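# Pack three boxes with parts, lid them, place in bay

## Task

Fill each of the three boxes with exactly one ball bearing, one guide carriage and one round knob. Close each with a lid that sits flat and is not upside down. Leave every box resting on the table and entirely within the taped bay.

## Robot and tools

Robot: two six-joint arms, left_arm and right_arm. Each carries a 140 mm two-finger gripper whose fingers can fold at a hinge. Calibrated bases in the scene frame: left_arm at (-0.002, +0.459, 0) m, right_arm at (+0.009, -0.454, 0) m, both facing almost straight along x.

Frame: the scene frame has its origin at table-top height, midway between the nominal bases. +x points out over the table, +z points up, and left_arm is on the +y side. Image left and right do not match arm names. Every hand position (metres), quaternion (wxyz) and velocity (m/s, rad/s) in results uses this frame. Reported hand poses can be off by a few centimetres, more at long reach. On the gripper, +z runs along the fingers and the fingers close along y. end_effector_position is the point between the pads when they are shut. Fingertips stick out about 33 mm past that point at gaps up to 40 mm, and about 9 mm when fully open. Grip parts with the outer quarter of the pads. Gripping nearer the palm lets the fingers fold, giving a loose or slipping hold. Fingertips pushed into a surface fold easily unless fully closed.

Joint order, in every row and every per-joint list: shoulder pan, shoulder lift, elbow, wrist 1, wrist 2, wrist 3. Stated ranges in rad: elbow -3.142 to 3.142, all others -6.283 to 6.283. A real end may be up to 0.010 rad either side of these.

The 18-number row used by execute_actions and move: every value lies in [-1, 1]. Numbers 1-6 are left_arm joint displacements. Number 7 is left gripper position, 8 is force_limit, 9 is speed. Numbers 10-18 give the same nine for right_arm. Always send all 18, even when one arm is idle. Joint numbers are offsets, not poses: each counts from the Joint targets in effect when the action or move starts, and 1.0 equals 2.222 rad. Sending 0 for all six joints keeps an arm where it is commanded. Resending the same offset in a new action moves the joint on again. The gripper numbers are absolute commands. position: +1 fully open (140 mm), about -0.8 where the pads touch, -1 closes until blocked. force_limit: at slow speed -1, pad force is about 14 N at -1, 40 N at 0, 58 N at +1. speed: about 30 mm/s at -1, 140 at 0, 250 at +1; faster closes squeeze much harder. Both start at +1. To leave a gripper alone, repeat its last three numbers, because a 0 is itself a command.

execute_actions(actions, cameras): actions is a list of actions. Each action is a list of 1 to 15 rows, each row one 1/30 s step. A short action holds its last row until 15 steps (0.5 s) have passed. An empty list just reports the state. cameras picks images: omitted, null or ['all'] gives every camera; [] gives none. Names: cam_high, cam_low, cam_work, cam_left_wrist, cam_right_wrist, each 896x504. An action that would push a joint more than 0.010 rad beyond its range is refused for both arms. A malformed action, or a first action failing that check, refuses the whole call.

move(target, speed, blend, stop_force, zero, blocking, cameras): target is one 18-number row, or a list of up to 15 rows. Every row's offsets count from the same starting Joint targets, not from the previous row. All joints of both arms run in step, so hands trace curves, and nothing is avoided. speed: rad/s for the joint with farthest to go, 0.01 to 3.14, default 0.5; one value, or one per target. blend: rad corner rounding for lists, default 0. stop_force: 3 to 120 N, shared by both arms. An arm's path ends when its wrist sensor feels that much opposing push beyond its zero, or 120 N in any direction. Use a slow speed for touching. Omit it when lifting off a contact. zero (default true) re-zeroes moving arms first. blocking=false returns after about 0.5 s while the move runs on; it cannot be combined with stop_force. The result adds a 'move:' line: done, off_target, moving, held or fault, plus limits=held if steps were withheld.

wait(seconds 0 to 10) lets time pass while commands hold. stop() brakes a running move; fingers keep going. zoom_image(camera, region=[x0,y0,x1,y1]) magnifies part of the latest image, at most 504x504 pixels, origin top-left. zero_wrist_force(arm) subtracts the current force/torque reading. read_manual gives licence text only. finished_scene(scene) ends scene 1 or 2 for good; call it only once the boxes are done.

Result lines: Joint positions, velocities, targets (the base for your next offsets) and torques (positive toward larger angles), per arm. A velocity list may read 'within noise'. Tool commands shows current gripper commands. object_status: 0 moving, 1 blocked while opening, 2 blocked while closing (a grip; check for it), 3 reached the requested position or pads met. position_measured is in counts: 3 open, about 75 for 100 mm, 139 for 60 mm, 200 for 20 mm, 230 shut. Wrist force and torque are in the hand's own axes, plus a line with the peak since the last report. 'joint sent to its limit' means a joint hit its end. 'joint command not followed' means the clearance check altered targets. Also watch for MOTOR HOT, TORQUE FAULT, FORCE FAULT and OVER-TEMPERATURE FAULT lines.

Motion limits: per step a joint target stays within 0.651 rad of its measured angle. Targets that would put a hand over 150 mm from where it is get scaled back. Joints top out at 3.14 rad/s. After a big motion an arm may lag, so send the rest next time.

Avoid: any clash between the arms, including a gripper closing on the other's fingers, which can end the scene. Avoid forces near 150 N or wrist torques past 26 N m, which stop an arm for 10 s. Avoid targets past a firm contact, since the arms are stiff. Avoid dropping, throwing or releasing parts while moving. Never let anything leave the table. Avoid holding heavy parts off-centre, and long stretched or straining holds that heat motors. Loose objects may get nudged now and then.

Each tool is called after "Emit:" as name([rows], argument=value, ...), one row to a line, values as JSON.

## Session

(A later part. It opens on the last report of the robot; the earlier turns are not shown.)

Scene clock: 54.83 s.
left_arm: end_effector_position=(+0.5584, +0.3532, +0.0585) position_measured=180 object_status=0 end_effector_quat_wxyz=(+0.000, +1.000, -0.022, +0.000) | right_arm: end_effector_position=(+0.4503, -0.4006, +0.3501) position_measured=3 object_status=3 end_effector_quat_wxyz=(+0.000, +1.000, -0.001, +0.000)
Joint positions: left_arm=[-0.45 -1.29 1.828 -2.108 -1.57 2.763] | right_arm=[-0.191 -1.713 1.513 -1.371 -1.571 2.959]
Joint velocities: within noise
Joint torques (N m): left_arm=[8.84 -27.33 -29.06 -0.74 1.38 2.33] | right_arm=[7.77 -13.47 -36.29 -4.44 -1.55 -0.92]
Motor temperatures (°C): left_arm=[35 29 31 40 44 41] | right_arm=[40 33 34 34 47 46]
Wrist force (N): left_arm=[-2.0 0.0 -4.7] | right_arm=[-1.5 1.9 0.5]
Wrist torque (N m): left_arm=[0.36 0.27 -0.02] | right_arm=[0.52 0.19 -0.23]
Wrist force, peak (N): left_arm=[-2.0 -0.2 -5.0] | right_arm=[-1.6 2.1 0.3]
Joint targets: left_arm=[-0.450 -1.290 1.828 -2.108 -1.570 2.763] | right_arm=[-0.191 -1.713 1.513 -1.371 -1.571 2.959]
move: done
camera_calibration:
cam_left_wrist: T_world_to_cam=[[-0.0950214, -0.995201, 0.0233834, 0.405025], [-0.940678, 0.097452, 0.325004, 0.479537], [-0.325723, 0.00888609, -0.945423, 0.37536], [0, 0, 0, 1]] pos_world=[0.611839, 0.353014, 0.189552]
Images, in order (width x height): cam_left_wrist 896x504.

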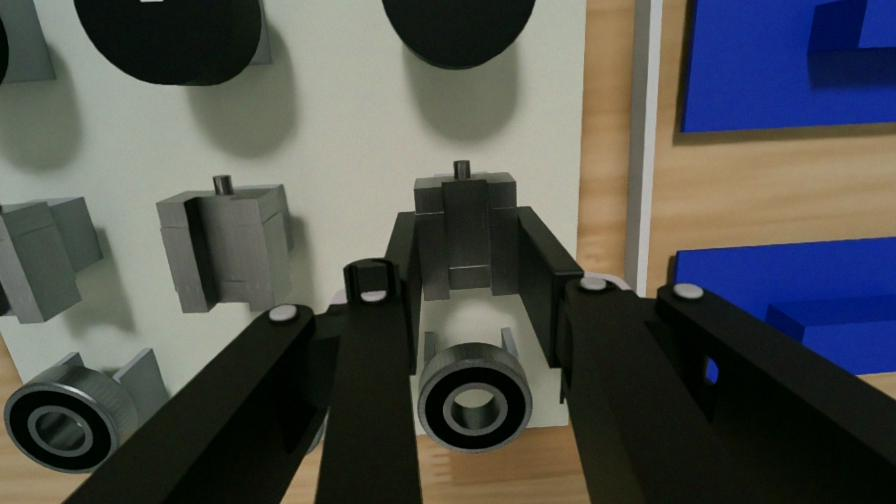

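Emit:
move([
  [0,-0.0334,-0.0477,0.0809,0,0,-1,-0.2,-1,0,0,0,0,0,0,1,1,1],
  [-0.17,0.2579,-0.5219,0.264,0,-0.158,-1,-0.2,-1,0,0,0,0,0,0,1,1,1],
], speed=[0.25,0.6], blend=[0.05,0])

Emit:
zoom_image(camera="cam_left_wrist", region=[230, 80, 700, 420])

Scene clock: 60.67 s.
left_arm: end_effector_position=(+0.6595, -0.0307, +0.1494) position_measured=180 object_status=2 end_effector_quat_wxyz=(+0.000, +0.999, -0.035, +0.000) | right_arm: end_effector_position=(+0.4503, -0.4006, +0.3501) position_measured=3 object_status=3 end_effector_quat_wxyz=(+0.000, +1.000, -0.001, +0.000)
Joint positions: left_arm=[-0.827 -0.717 0.669 -1.522 -1.57 2.412] | right_arm=[-0.191 -1.713 1.513 -1.371 -1.571 2.959]
Joint velocities: within noise
Joint torques (N m): left_arm=[1.03 -55.06 -35.64 -4.92 -2.14 1.65] | right_arm=[7.44 -13.93 -35.3 -4.34 -1.48 -0.52]
Motor temperatures (°C): left_arm=[35 29 31 40 44 41] | right_arm=[40 33 34 34 47 46]
Wrist force (N): left_arm=[-0.1 0.5 2.3] | right_arm=[-1.4 2.0 0.4]
Wrist torque (N m): left_arm=[0.34 0.29 0.00] | right_arm=[0.55 0.17 -0.23]
Wrist force, peak (N): left_arm=[-2.0 -0.2 -4.9] | right_arm=[-1.7 2.1 0.7]
Joint targets: left_arm=[-0.827 -0.717 0.669 -1.522 -1.570 2.412] | right_arm=[-0.191 -1.713 1.513 -1.371 -1.571 2.959]
move: done
camera_calibration:
cam_left_wrist: T_world_to_cam=[[-0.121477, -0.992324, 0.0231764, 0.0480819], [-0.937829, 0.122392, 0.324804, 0.581447], [-0.325148, 0.0177208, -0.945497, 0.497433], [0, 0, 0, 1]] pos_world=[0.712877, -0.0322666, 0.280351]
cam_right_wrist: T_world_to_cam=[[0.0315134, -0.999384, -0.0154127, -0.39756], [-0.938481, -0.0348914, 0.343562, 0.289095], [-0.343889, 0.00363774, -0.939003, 0.631048], [0, 0, 0, 1]] pos_world=[0.500849, -0.389524, 0.487107]

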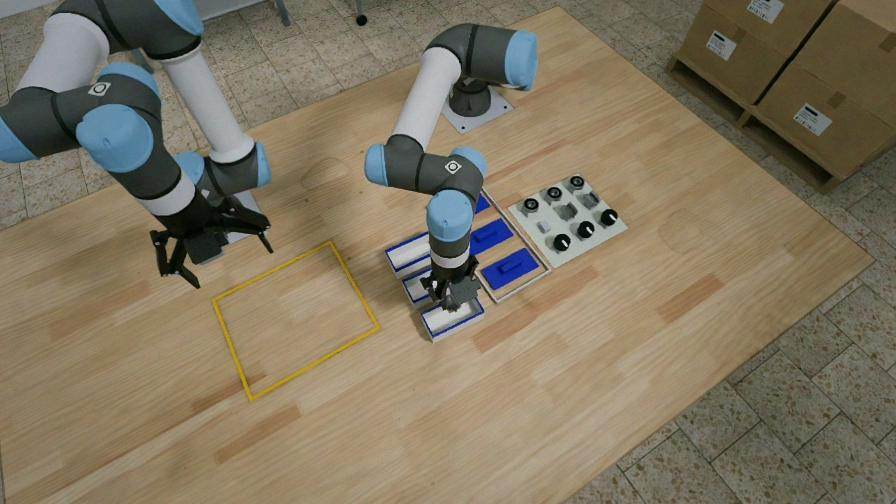

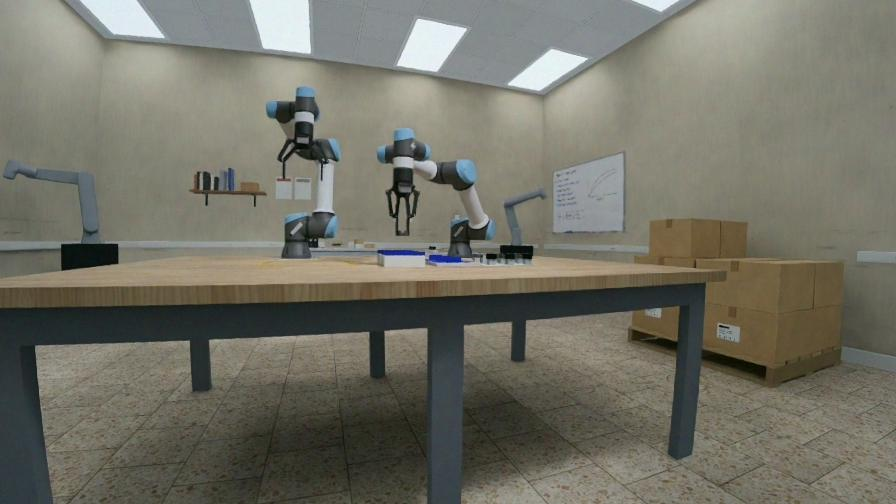

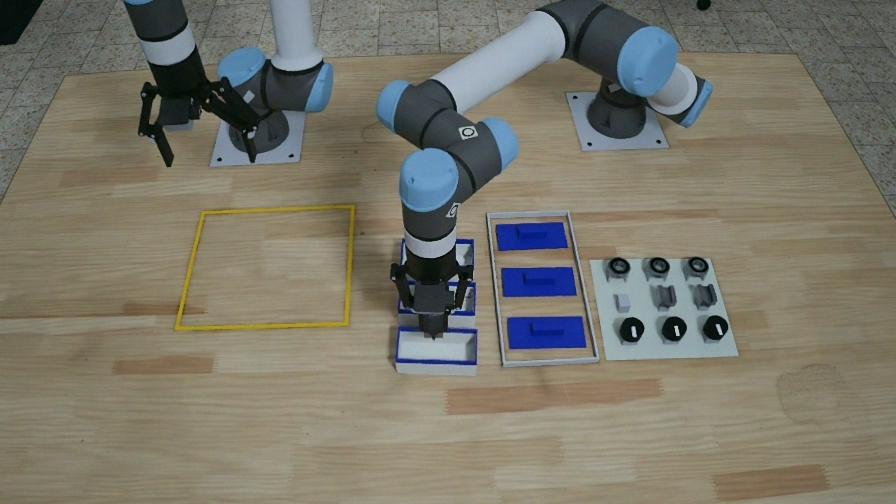

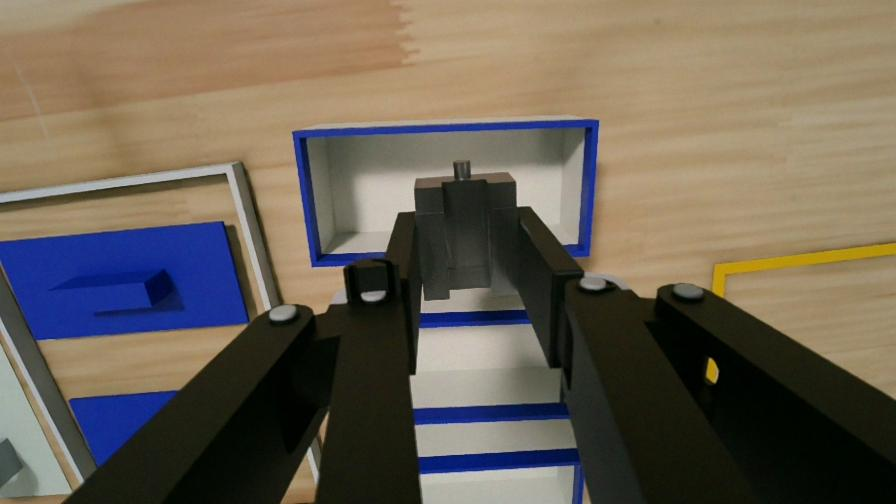

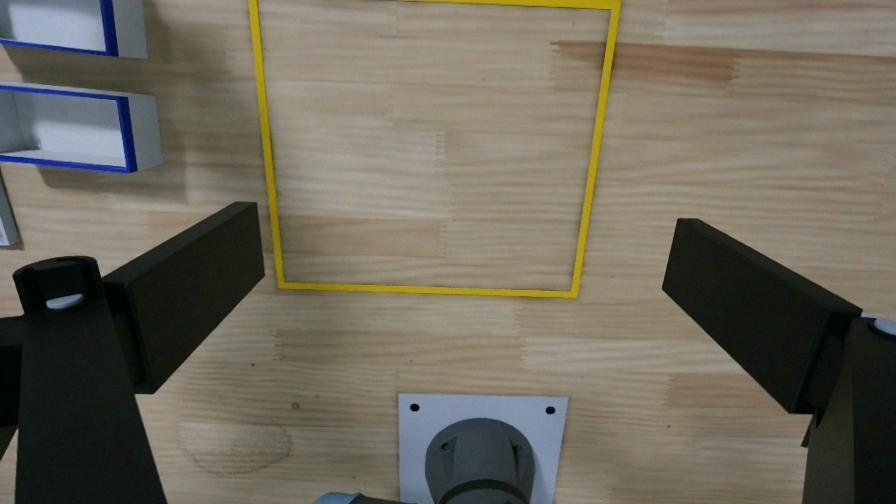

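Scaled by 1.072 from the camera's 896x504 image, which has a finer 1280x720 frame.

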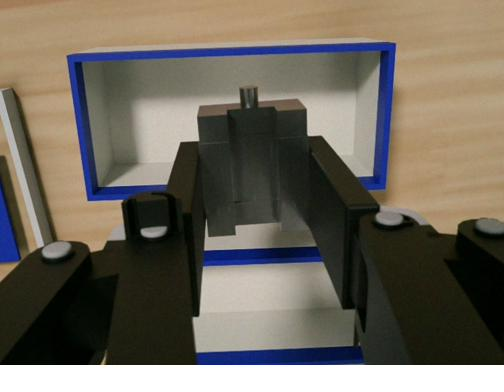

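Emit:
move(target=[0.0004,0,0.0914,-0.0918,0,0.0007,-1,-0.2,-1,0,0,0,0,0,0,1,1,1], speed=0.2, cameras=["cam_left_wrist"])

Emit:
move(target=[0,0.007,0.0199,-0.0269,0,0,-1,-0.2,-1,0,0,0,0,0,0,1,1,1], speed=0.05, stop_force=5, cameras=["cam_left_wrist"])

Scene clock: 64.47 s.
left_arm: end_effector_position=(+0.6572, -0.0273, +0.0700) position_measured=180 object_status=2 end_effector_quat_wxyz=(+0.000, +0.999, -0.036, +0.000) | right_arm: end_effector_position=(+0.4503, -0.4006, +0.3501) position_measured=3 object_status=3 end_effector_quat_wxyz=(+0.000, +1.000, -0.001, +0.000)
Joint positions: left_arm=[-0.827 -0.717 0.872 -1.726 -1.57 2.414] | right_arm=[-0.191 -1.713 1.513 -1.371 -1.571 2.959]
Joint velocities: within noise
Joint torques (N m): left_arm=[8.97 -62.26 -27.58 -1.58 -2.14 2.15] | right_arm=[5.56 -16.53 -34.94 -4.51 -1.46 -0.17]
Motor temperatures (°C): left_arm=[35 29 31 40 44 41] | right_arm=[40 33 34 34 47 46]
Wrist force (N): left_arm=[0.0 0.2 2.3] | right_arm=[-1.4 1.9 0.5]
Wrist torque (N m): left_arm=[0.30 0.26 -0.01] | right_arm=[0.53 0.16 -0.23]
Wrist force, peak (N): left_arm=[-0.3 0.5 3.8] | right_arm=[-1.8 2.3 0.5]
Joint targets: left_arm=[-0.827 -0.717 0.872 -1.726 -1.570 2.414] | right_arm=[-0.191 -1.713 1.513 -1.371 -1.571 2.959]
move: done
camera_calibration:
cam_left_wrist: T_world_to_cam=[[-0.122118, -0.992232, 0.0237412, 0.0533472], [-0.937952, 0.123194, 0.324143, 0.604775], [-0.32455, 0.0173157, -0.94571, 0.421223], [0, 0, 0, 1]] pos_world=[0.710473, -0.0288655, 0.201054]
Images, in order (width x height): cam_left_wrist 896x504.

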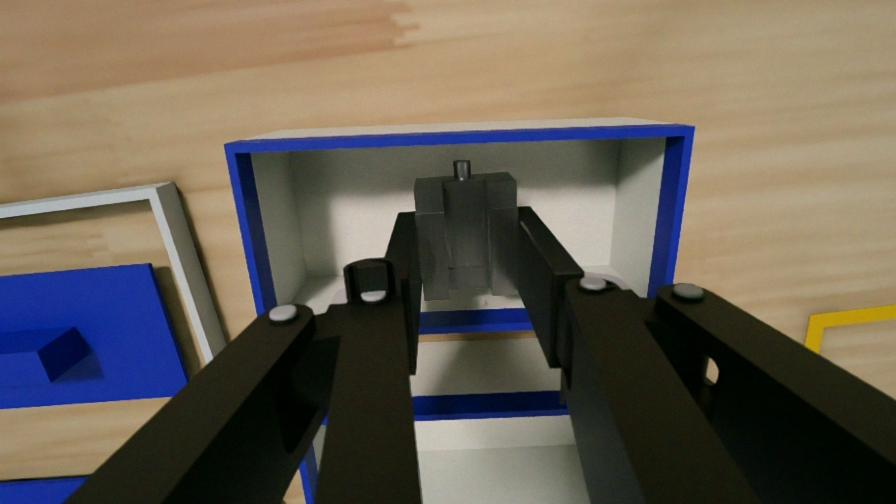

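Scene clock: 66.80 s.
left_arm: end_effector_position=(+0.6572, -0.0273, +0.0420) position_measured=180 object_status=2 end_effector_quat_wxyz=(+0.000, +0.999, -0.036, +0.000) | right_arm: end_effector_position=(+0.4503, -0.4006, +0.3501) position_measured=3 object_status=3 end_effector_quat_wxyz=(+0.000, +1.000, -0.001, +0.000)
Joint positions: left_arm=[-0.827 -0.701 0.916 -1.786 -1.57 2.414] | right_arm=[-0.191 -1.713 1.513 -1.371 -1.571 2.959]
Joint velocities: within noise
Joint torques (N m): left_arm=[2.2 -72.18 -33.64 -0.81 -2.13 -0.72] | right_arm=[6.24 -17.26 -33.35 -4.32 -1.44 -0.19]
Motor temperatures (°C): left_arm=[35 29 31 40 44 41] | right_arm=[40 33 34 34 47 46]
Wrist force (N): left_arm=[0.0 0.6 2.4] | right_arm=[-1.2 2.1 0.6]
Wrist torque (N m): left_arm=[0.38 0.29 0.01] | right_arm=[0.56 0.13 -0.23]
Wrist force, peak (N): left_arm=[-0.1 0.5 2.9] | right_arm=[-1.6 2.1 0.7]
Joint targets: left_arm=[-0.827 -0.701 0.916 -1.786 -1.570 2.414] | right_arm=[-0.191 -1.713 1.513 -1.371 -1.571 2.959]
move: done
camera_calibration:
cam_left_wrist: T_world_to_cam=[[-0.122211, -0.992219, 0.023774, 0.0540727], [-0.93794, 0.123292, 0.324141, 0.613846], [-0.32455, 0.0173151, -0.94571, 0.394743], [0, 0, 0, 1]] pos_world=[0.710472, -0.0288654, 0.173054]
Images, in order (width x height): cam_left_wrist 896x504.

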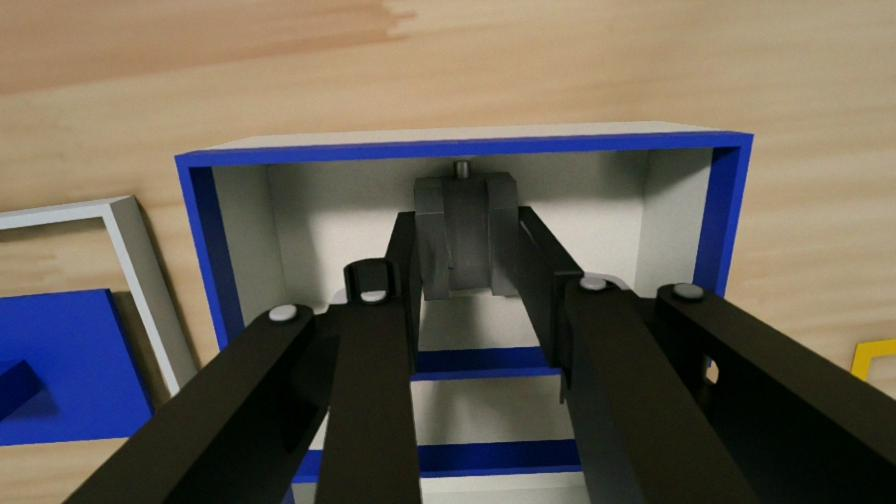

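Emit:
move(target=[0,0.0035,0.01,-0.0135,0,0,-1,-0.2,-1,0,0,0,0,0,0,1,1,1], speed=0.03, stop_force=4, cameras=["cam_left_wrist"])

Scene clock: 69.23 s.
left_arm: end_effector_position=(+0.6571, -0.0272, +0.0370) position_measured=180 object_status=2 end_effector_quat_wxyz=(+0.000, +0.999, -0.036, +0.000) | right_arm: end_effector_position=(+0.4503, -0.4006, +0.3501) position_measured=3 object_status=3 end_effector_quat_wxyz=(+0.000, +1.000, -0.001, +0.000)
Joint positions: left_arm=[-0.827 -0.698 0.924 -1.796 -1.57 2.414] | right_arm=[-0.191 -1.713 1.513 -1.371 -1.571 2.959]
Joint velocities: within noise
Joint torques (N m): left_arm=[-1.74 -70.55 -33.52 -0.64 -2.15 -1.61] | right_arm=[6.28 -15.64 -33.65 -4.44 -1.38 0]
Motor temperatures (°C): left_arm=[35 29 31 40 44 41] | right_arm=[40 33 34 34 47 46]
Wrist force (N): left_arm=[0.0 0.7 1.1] | right_arm=[-1.6 1.9 0.5]
Wrist torque (N m): left_arm=[0.31 0.36 0.01] | right_arm=[0.52 0.20 -0.24]
Wrist force, peak (N): left_arm=[-2.1 -0.8 -12.0] | right_arm=[-1.4 2.2 0.6]
Joint targets: left_arm=[-0.827 -0.698 0.924 -1.796 -1.570 2.414] | right_arm=[-0.191 -1.713 1.513 -1.371 -1.571 2.959]
move: contact (left_arm); left_arm: the wrist 1 is farthest, 0.020 rad from its target
camera_calibration:
cam_left_wrist: T_world_to_cam=[[-0.122204, -0.992221, 0.0237587, 0.0542761], [-0.937972, 0.123282, 0.324052, 0.615397], [-0.324461, 0.0173156, -0.945741, 0.389922], [0, 0, 0, 1]] pos_world=[0.710372, -0.0287655, 0.168054]
Images, in order (width x height): cam_left_wrist 896x504.

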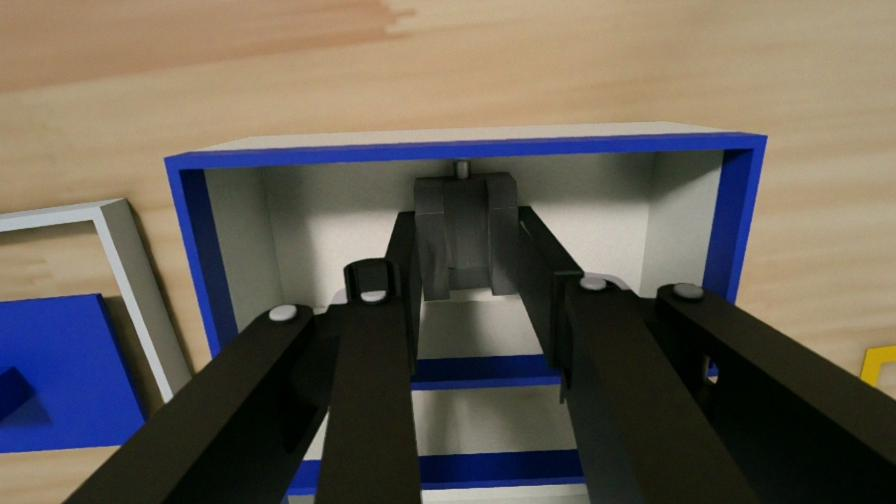

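Emit:
move([
  [0,0,0,0,0,0,-0.229,-0.2,-1,0,0,0,0,0,0,1,1,1],
  [0,-0.0156,-0.0681,0.0833,0,0,-0.229,-0.2,-1,0,0,0,0,0,0,1,1,1],
  [0.1464,-0.3652,0.4471,-0.0823,0,-0.5734,0,-0.2,-0.5,0,0,0,0,0,0,1,1,1],
], speed=[0.2,0.2,0.8], blend=[0,0.03,0])

Emit:
zoom_image(camera="cam_left_wrist", region=[230, 80, 700, 420])

Scene clock: 77.37 s.
left_arm: end_effector_position=(+0.4917, +0.3555, +0.1203) position_measured=129 object_status=0 end_effector_quat_wxyz=(+0.000, +0.722, +0.692, +0.000) | right_arm: end_effector_position=(+0.4503, -0.4006, +0.3501) position_measured=3 object_status=3 end_effector_quat_wxyz=(+0.000, +1.000, -0.001, +0.000)
Joint positions: left_arm=[-0.501 -1.51 1.917 -1.979 -1.57 1.14] | right_arm=[-0.191 -1.713 1.513 -1.371 -1.571 2.959]
Joint velocities: within noise
Joint torques (N m): left_arm=[-10.19 -35.38 -17.22 -1.17 1 -2.17] | right_arm=[5.86 -17.19 -31.58 -4.45 -1.24 0.53]
Motor temperatures (°C): left_arm=[35 29 31 40 44 41] | right_arm=[40 33 34 34 47 46]
Wrist force (N): left_arm=[0.1 0.4 1.4] | right_arm=[-1.3 1.9 0.4]
Wrist torque (N m): left_arm=[0.31 0.18 0.01] | right_arm=[0.53 0.15 -0.23]
Wrist force, peak (N): left_arm=[2.1 -1.7 2.2] | right_arm=[-1.4 2.3 0.7]
Joint targets: left_arm=[-0.501 -1.510 1.917 -1.979 -1.570 1.140] | right_arm=[-0.191 -1.713 1.513 -1.371 -1.571 2.959]
move: done
camera_calibration:
cam_left_wrist: T_world_to_cam=[[0.995285, -0.0937113, 0.0249997, -0.457229], [-0.0967435, -0.940911, 0.324543, 0.350763], [-0.00689082, -0.325431, -0.945541, 0.374145], [0, 0, 0, 1]] pos_world=[0.491586, 0.408947, 0.251362]
cam_right_wrist: T_world_to_cam=[[0.0315134, -0.999384, -0.0154127, -0.39756], [-0.938481, -0.0348914, 0.343562, 0.289095], [-0.343889, 0.00363774, -0.939003, 0.631048], [0, 0, 0, 1]] pos_world=[0.500849, -0.389524, 0.487107]

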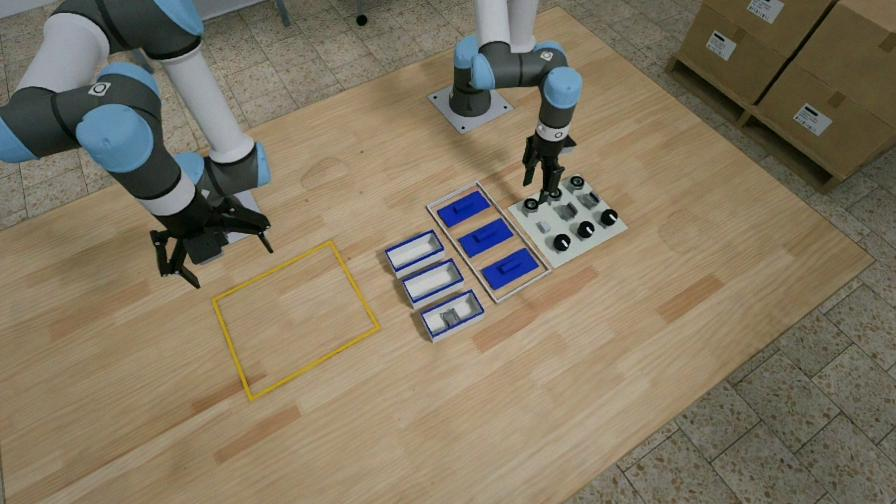

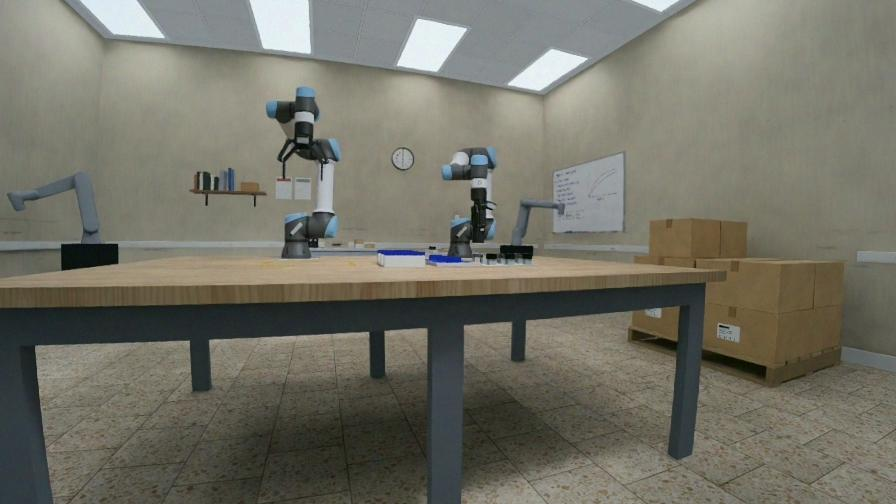

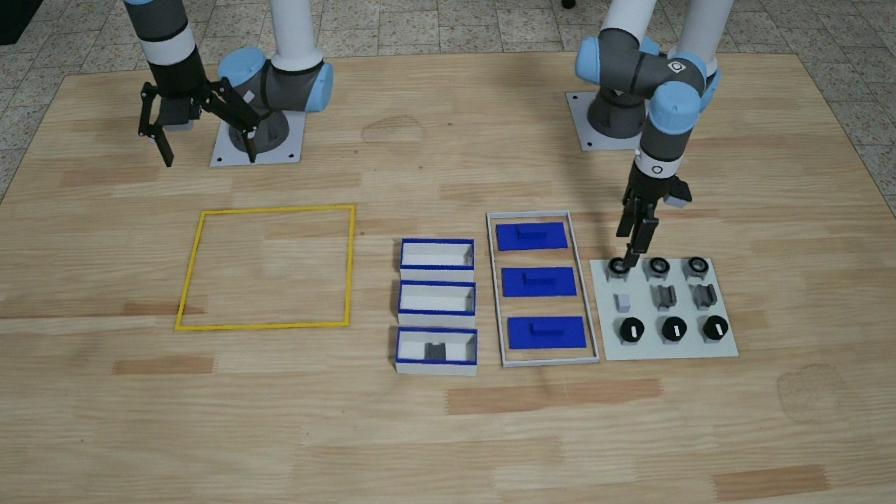

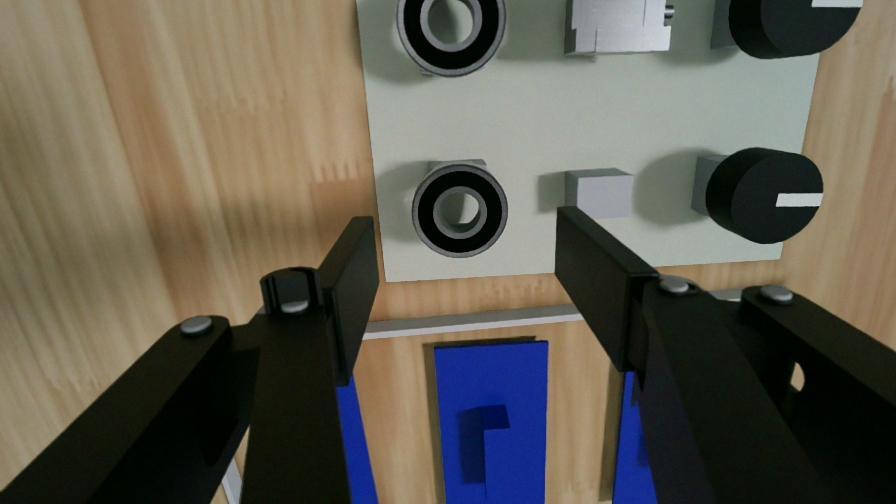

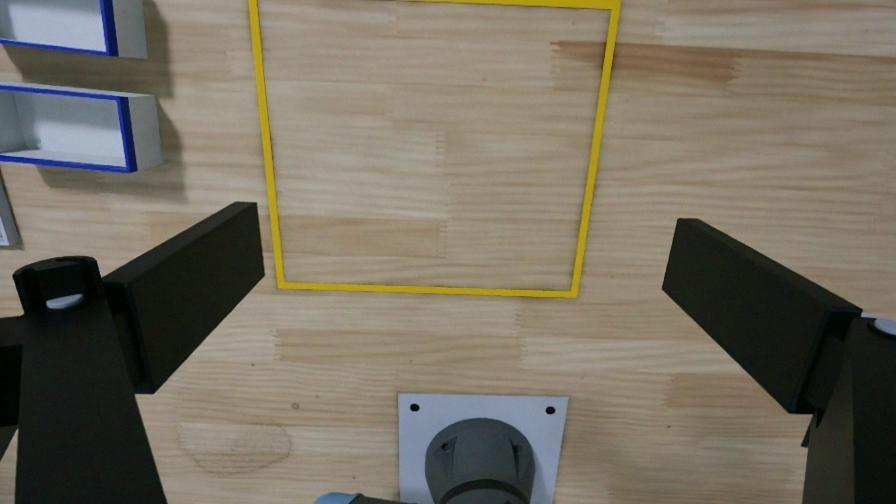

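Scaled by 1.072 from the camera's 896x504 image, which has a finer 1280x720 frame.

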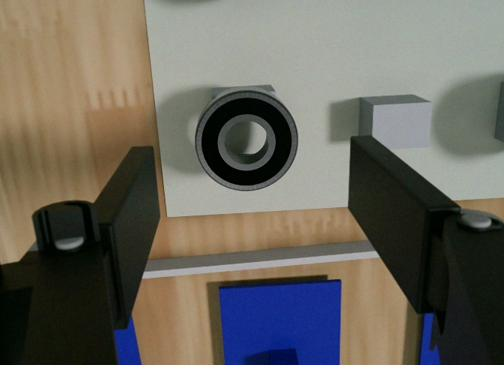

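Emit:
move(target=[0,0.0315,0.0406,-0.0716,0,0,0,-0.2,-0.5,0,0,0,0,0,0,1,1,1], speed=0.2, cameras=["cam_left_wrist"])

Emit:
move(target=[0,0,0,0,0,0,-1,-0.2,-1,0,0,0,0,0,0,1,1,1], cameras=["cam_left_wrist"])

Scene clock: 80.63 s.
left_arm: end_effector_position=(+0.4915, +0.3556, +0.0619) position_measured=129 object_status=3 end_effector_quat_wxyz=(+0.000, +0.722, +0.692, +0.000) | right_arm: end_effector_position=(+0.4503, -0.4006, +0.3501) position_measured=3 object_status=3 end_effector_quat_wxyz=(+0.000, +1.000, -0.001, +0.000)
Joint positions: left_arm=[-0.501 -1.44 2.007 -2.138 -1.57 1.14] | right_arm=[-0.191 -1.713 1.513 -1.371 -1.571 2.959]
Joint velocities: within noise
Joint torques (N m): left_arm=[-10.39 -36.16 -29.61 -1.25 2.07 -1.87] | right_arm=[4.72 -19.01 -29.97 -4.26 -1.42 0.9]
Motor temperatures (°C): left_arm=[35 29 31 40 44 41] | right_arm=[40 33 34 34 47 46]
Wrist force (N): left_arm=[-0.1 0.2 1.4] | right_arm=[-1.3 2.0 0.5]
Wrist torque (N m): left_arm=[0.32 0.26 0.03] | right_arm=[0.53 0.15 -0.23]
Wrist force, peak (N): left_arm=[0.0 0.4 2.5] | right_arm=[-1.6 2.2 0.6]
Joint targets: left_arm=[-0.501 -1.440 2.007 -2.138 -1.570 1.140] | right_arm=[-0.191 -1.713 1.513 -1.371 -1.571 2.959]
move: done
camera_calibration:
cam_left_wrist: T_world_to_cam=[[0.995307, -0.0937744, 0.0239021, -0.455543], [-0.0964503, -0.941112, 0.324047, 0.369751], [-0.00789279, -0.324831, -0.945739, 0.319204], [0, 0, 0, 1]] pos_world=[0.491587, 0.408946, 0.192955]
Images, in order (width x height): cam_left_wrist 896x504.

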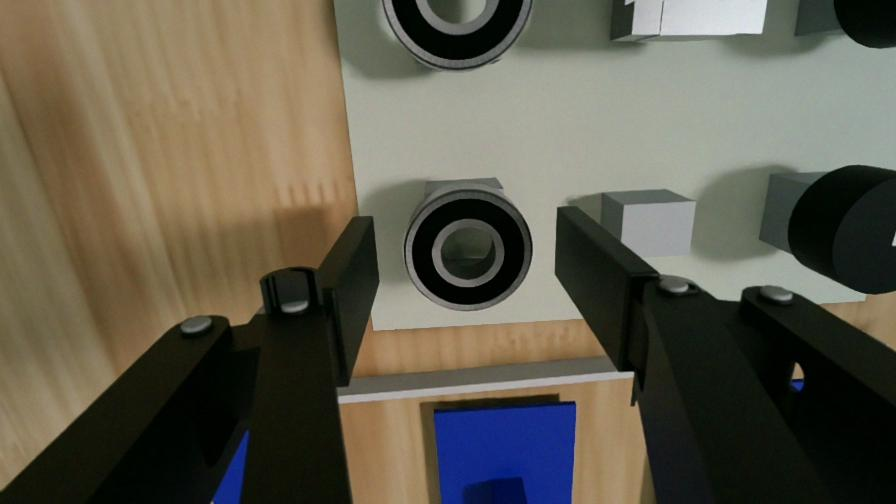

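Scene clock: 81.60 s.
left_arm: end_effector_position=(+0.4916, +0.3556, +0.0619) position_measured=161 object_status=0 end_effector_quat_wxyz=(+0.000, +0.722, +0.692, +0.000) | right_arm: end_effector_position=(+0.4503, -0.4006, +0.3501) position_measured=3 object_status=3 end_effector_quat_wxyz=(+0.000, +1.000, -0.001, +0.000)
Joint positions: left_arm=[-0.501 -1.44 2.007 -2.138 -1.57 1.14] | right_arm=[-0.191 -1.713 1.513 -1.371 -1.571 2.959]
Joint velocities: within noise
Joint torques (N m): left_arm=[-9.8 -34.15 -28.74 -5.56 2.07 -1.76] | right_arm=[5.1 -18.96 -30.05 -4.47 -1.57 0.82]
Motor temperatures (°C): left_arm=[35 29 31 40 44 41] | right_arm=[40 33 34 34 47 46]
Wrist force (N): left_arm=[0.6 -0.5 -2.5] | right_arm=[-1.4 2.1 0.5]
Wrist torque (N m): left_arm=[0.37 0.20 0.03] | right_arm=[0.55 0.18 -0.23]
Wrist force, peak (N): left_arm=[0.4 -0.2 -2.7] | right_arm=[-1.8 1.9 0.6]
Joint targets: left_arm=[-0.501 -1.440 2.007 -2.138 -1.570 1.140] | right_arm=[-0.191 -1.713 1.513 -1.371 -1.571 2.959]
move: done
camera_calibration:
cam_left_wrist: T_world_to_cam=[[0.995308, -0.0937364, 0.024004, -0.455578], [-0.0964468, -0.941084, 0.324127, 0.369723], [-0.00779264, -0.324921, -0.945709, 0.319186], [0, 0, 0, 1]] pos_world=[0.491586, 0.408947, 0.192956]
Images, in order (width x height): cam_left_wrist 896x504.

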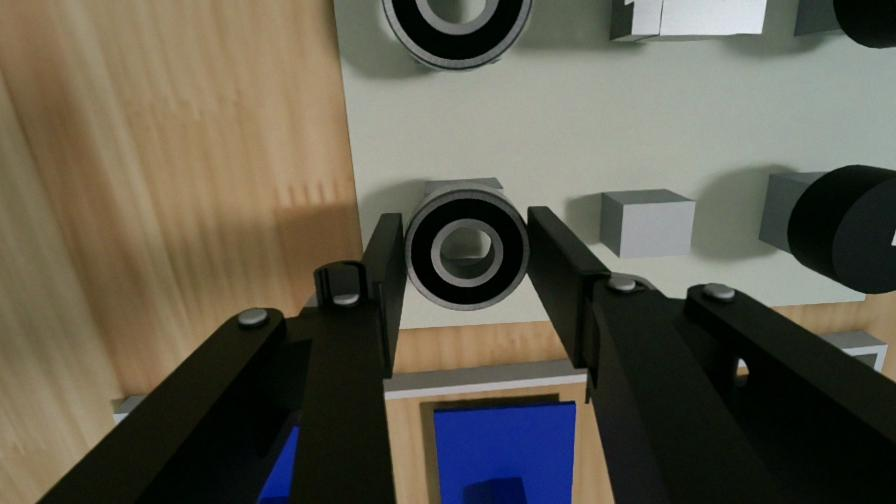

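Emit:
move([
  [0,-0.0315,-0.0406,0.0716,0,0,-1,-0.2,-1,0,0,0,0,0,0,1,1,1],
  [-0.1258,0.282,-0.5255,0.2436,0,-0.1088,-1,-0.2,-1,0,0,0,0,0,0,1,1,1],
], speed=[0.25,0.7], blend=[0.05,0], cameras=["cam_left_wrist","cam_work"])

Emit:
zoom_image(camera="cam_left_wrist", region=[230, 80, 700, 420])

Scene clock: 85.77 s.
left_arm: end_effector_position=(+0.6612, +0.0198, +0.1498) position_measured=161 object_status=2 end_effector_quat_wxyz=(+0.000, +0.735, +0.678, +0.000) | right_arm: end_effector_position=(+0.4503, -0.4006, +0.3501) position_measured=3 object_status=3 end_effector_quat_wxyz=(+0.000, +1.000, -0.001, +0.000)
Joint positions: left_arm=[-0.781 -0.813 0.84 -1.597 -1.57 0.898] | right_arm=[-0.191 -1.713 1.513 -1.371 -1.571 2.959]
Joint velocities: within noise
Joint torques (N m): left_arm=[4.74 -51.03 -35.97 -4.87 0.81 2.33] | right_arm=[4.54 -18.88 -29.5 -4.29 -1.35 1.35]
Motor temperatures (°C): left_arm=[35 29 31 40 44 41] | right_arm=[40 33 34 34 47 46]
Wrist force (N): left_arm=[-0.3 0.4 2.2] | right_arm=[-1.4 2.1 0.6]
Wrist torque (N m): left_arm=[0.30 0.30 -0.04] | right_arm=[0.55 0.16 -0.23]
Wrist force, peak (N): left_arm=[-3.0 0.9 2.7] | right_arm=[-1.6 2.1 0.6]
Joint targets: left_arm=[-0.781 -0.813 0.840 -1.597 -1.570 0.898] | right_arm=[-0.191 -1.713 1.513 -1.371 -1.571 2.959]
move: done
camera_calibration:
cam_left_wrist: T_world_to_cam=[[0.991059, -0.131272, 0.0238812, -0.654436], [-0.131895, -0.936821, 0.323992, 0.0649829], [-0.0201585, -0.324245, -0.945758, 0.302699], [0, 0, 0, 1]] pos_world=[0.663258, 0.0731169, 0.280855]
Images, in order (width x height): cam_work 896x504, cam_left_wrist 896x504.

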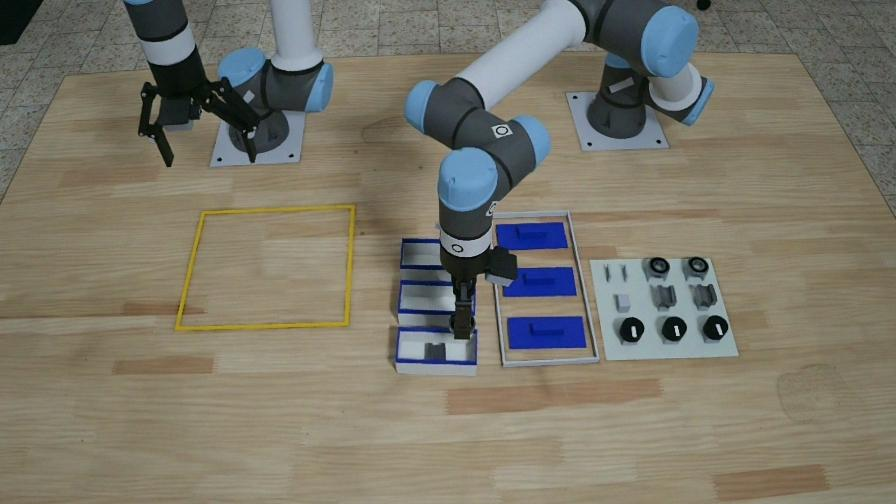

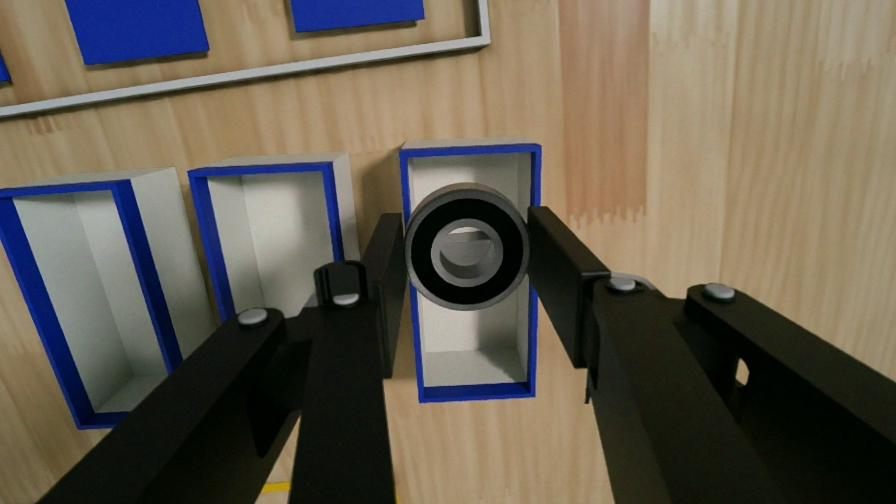

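Scaled by 1.072 from the camera's 896x504 image, which has a finer 1280x720 frame.

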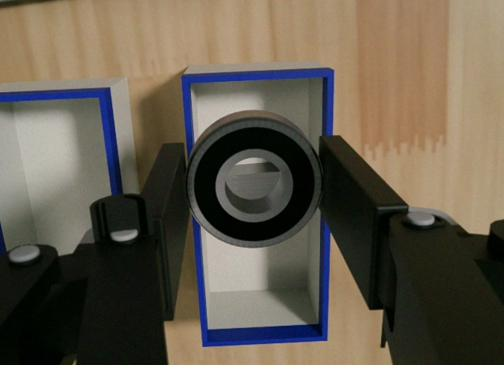

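Emit:
move(target=[0.0018,0.018,0.0311,-0.0494,0,-0.0005,-1,-0.2,-1,0,0,0,0,0,0,1,1,1], speed=0.2, cameras=["cam_left_wrist","cam_work"])

Emit:
zoom_image(camera="cam_left_wrist", region=[230, 80, 700, 504])

Scene clock: 93.07 s.
left_arm: end_effector_position=(+0.6695, +0.0164, +0.0952) position_measured=161 object_status=2 end_effector_quat_wxyz=(+0.000, +0.733, +0.680, +0.000) | right_arm: end_effector_position=(+0.4503, -0.4006, +0.3501) position_measured=3 object_status=3 end_effector_quat_wxyz=(+0.000, +1.000, -0.001, +0.000)
Joint positions: left_arm=[-0.777 -0.773 0.909 -1.707 -1.57 0.897] | right_arm=[-0.191 -1.713 1.513 -1.371 -1.571 2.959]
Joint velocities: within noise
Joint torques (N m): left_arm=[1.67 -68.66 -31.84 -1.39 -1.59 -1.71] | right_arm=[3.78 -19.49 -29.77 -4.45 -1.4 1.68]
Motor temperatures (°C): left_arm=[35 29 31 40 44 41] | right_arm=[39 33 34 34 47 46]
Wrist force (N): left_arm=[-0.4 0.5 2.5] | right_arm=[-1.2 2.0 0.3]
Wrist torque (N m): left_arm=[0.32 0.33 -0.02] | right_arm=[0.54 0.12 -0.24]
Wrist force, peak (N): left_arm=[-0.4 0.6 4.5] | right_arm=[-1.5 2.2 0.6]
Joint targets: left_arm=[-0.777 -0.773 0.909 -1.707 -1.570 0.897] | right_arm=[-0.191 -1.713 1.513 -1.371 -1.571 2.959]
move: done
camera_calibration:
cam_left_wrist: T_world_to_cam=[[0.991714, -0.126138, 0.0243472, -0.662298], [-0.127187, -0.937352, 0.324337, 0.0774517], [-0.0180894, -0.324746, -0.945628, 0.24878], [0, 0, 0, 1]] pos_world=[0.671162, 0.0698486, 0.226258]
Images, in order (width x height): cam_work 896x504, cam_left_wrist 896x504.

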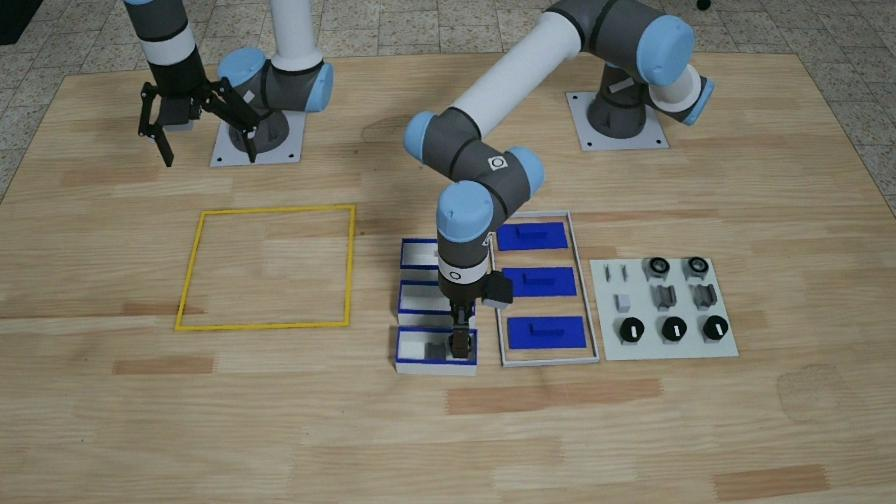

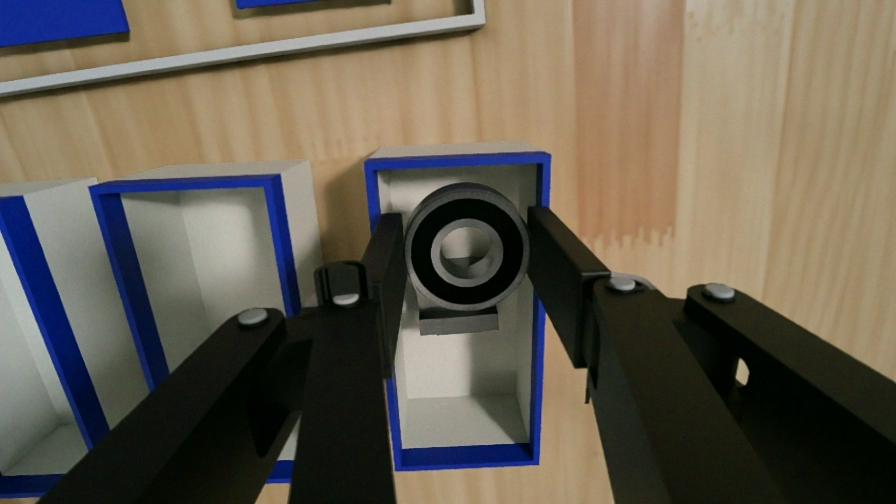

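Scaled by 1.072 from the camera's 896x504 image, which has a finer 1280x720 frame.

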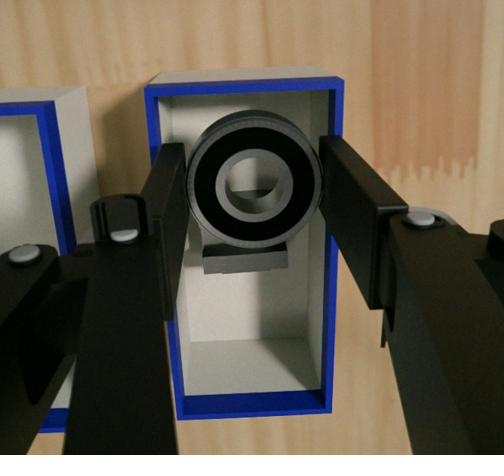

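Emit:
move(target=[0,0.0152,0.0417,-0.0568,0,0,-1,-0.2,-1,0,0,0,0,0,0,1,1,1], speed=0.05, stop_force=5, cameras=["cam_left_wrist"])

Scene clock: 96.83 s.
left_arm: end_effector_position=(+0.6697, +0.0161, +0.0880) position_measured=161 object_status=2 end_effector_quat_wxyz=(+0.000, +0.733, +0.680, +0.000) | right_arm: end_effector_position=(+0.4503, -0.4006, +0.3501) position_measured=3 object_status=3 end_effector_quat_wxyz=(+0.000, +1.000, -0.001, +0.000)
Joint positions: left_arm=[-0.777 -0.769 0.92 -1.722 -1.57 0.897] | right_arm=[-0.191 -1.713 1.513 -1.371 -1.571 2.959]
Joint velocities: within noise
Joint torques (N m): left_arm=[-8.76 -69.52 -33.83 -5.66 0.23 1.86] | right_arm=[4.16 -20.6 -26.69 -4.35 -1.28 1.81]
Motor temperatures (°C): left_arm=[34 29 31 40 44 41] | right_arm=[39 33 34 34 47 46]
Wrist force (N): left_arm=[-0.6 0.5 1.8] | right_arm=[-1.4 1.9 0.5]
Wrist torque (N m): left_arm=[0.29 0.29 0.00] | right_arm=[0.51 0.17 -0.23]
Wrist force, peak (N): left_arm=[2.5 0.0 -17.6] | right_arm=[-1.6 2.2 0.4]
Joint targets: left_arm=[-0.777 -0.769 0.920 -1.722 -1.570 0.897] | right_arm=[-0.191 -1.713 1.513 -1.371 -1.571 2.959]
move: contact (left_arm); left_arm: the wrist 1 is farthest, 0.111 rad from its target
camera_calibration:
cam_left_wrist: T_world_to_cam=[[0.991702, -0.126203, 0.0244886, -0.66249], [-0.127292, -0.937312, 0.32441, 0.0795017], [-0.0179882, -0.324836, -0.945599, 0.24178], [0, 0, 0, 1]] pos_world=[0.671461, 0.0694483, 0.219059]
Images, in order (width x height): cam_left_wrist 896x504.

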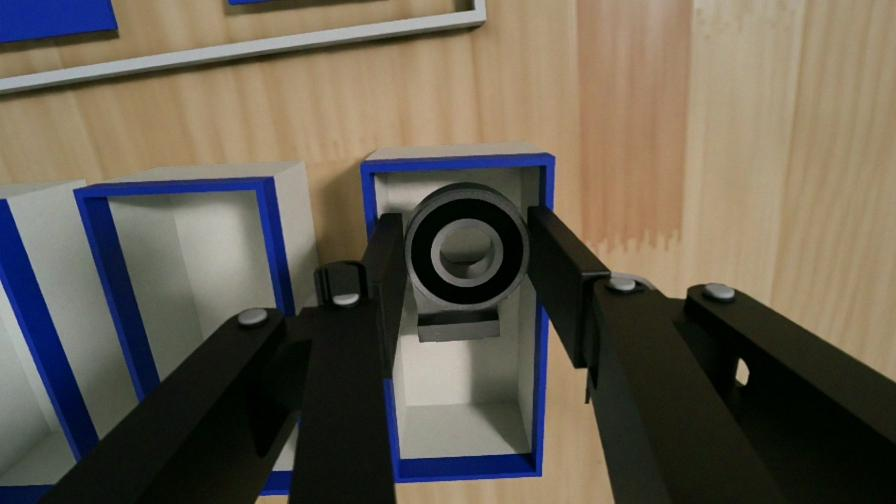

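Emit:
zoom_image(camera="cam_left_wrist", region=[340, 130, 590, 330])

Scaled by 2.016 from the camera's 896x504 image, which has a finer 1280x720 frame.

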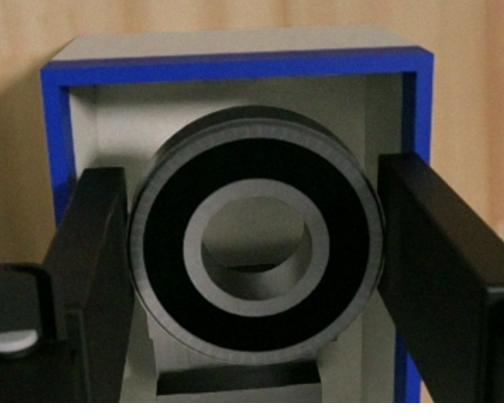

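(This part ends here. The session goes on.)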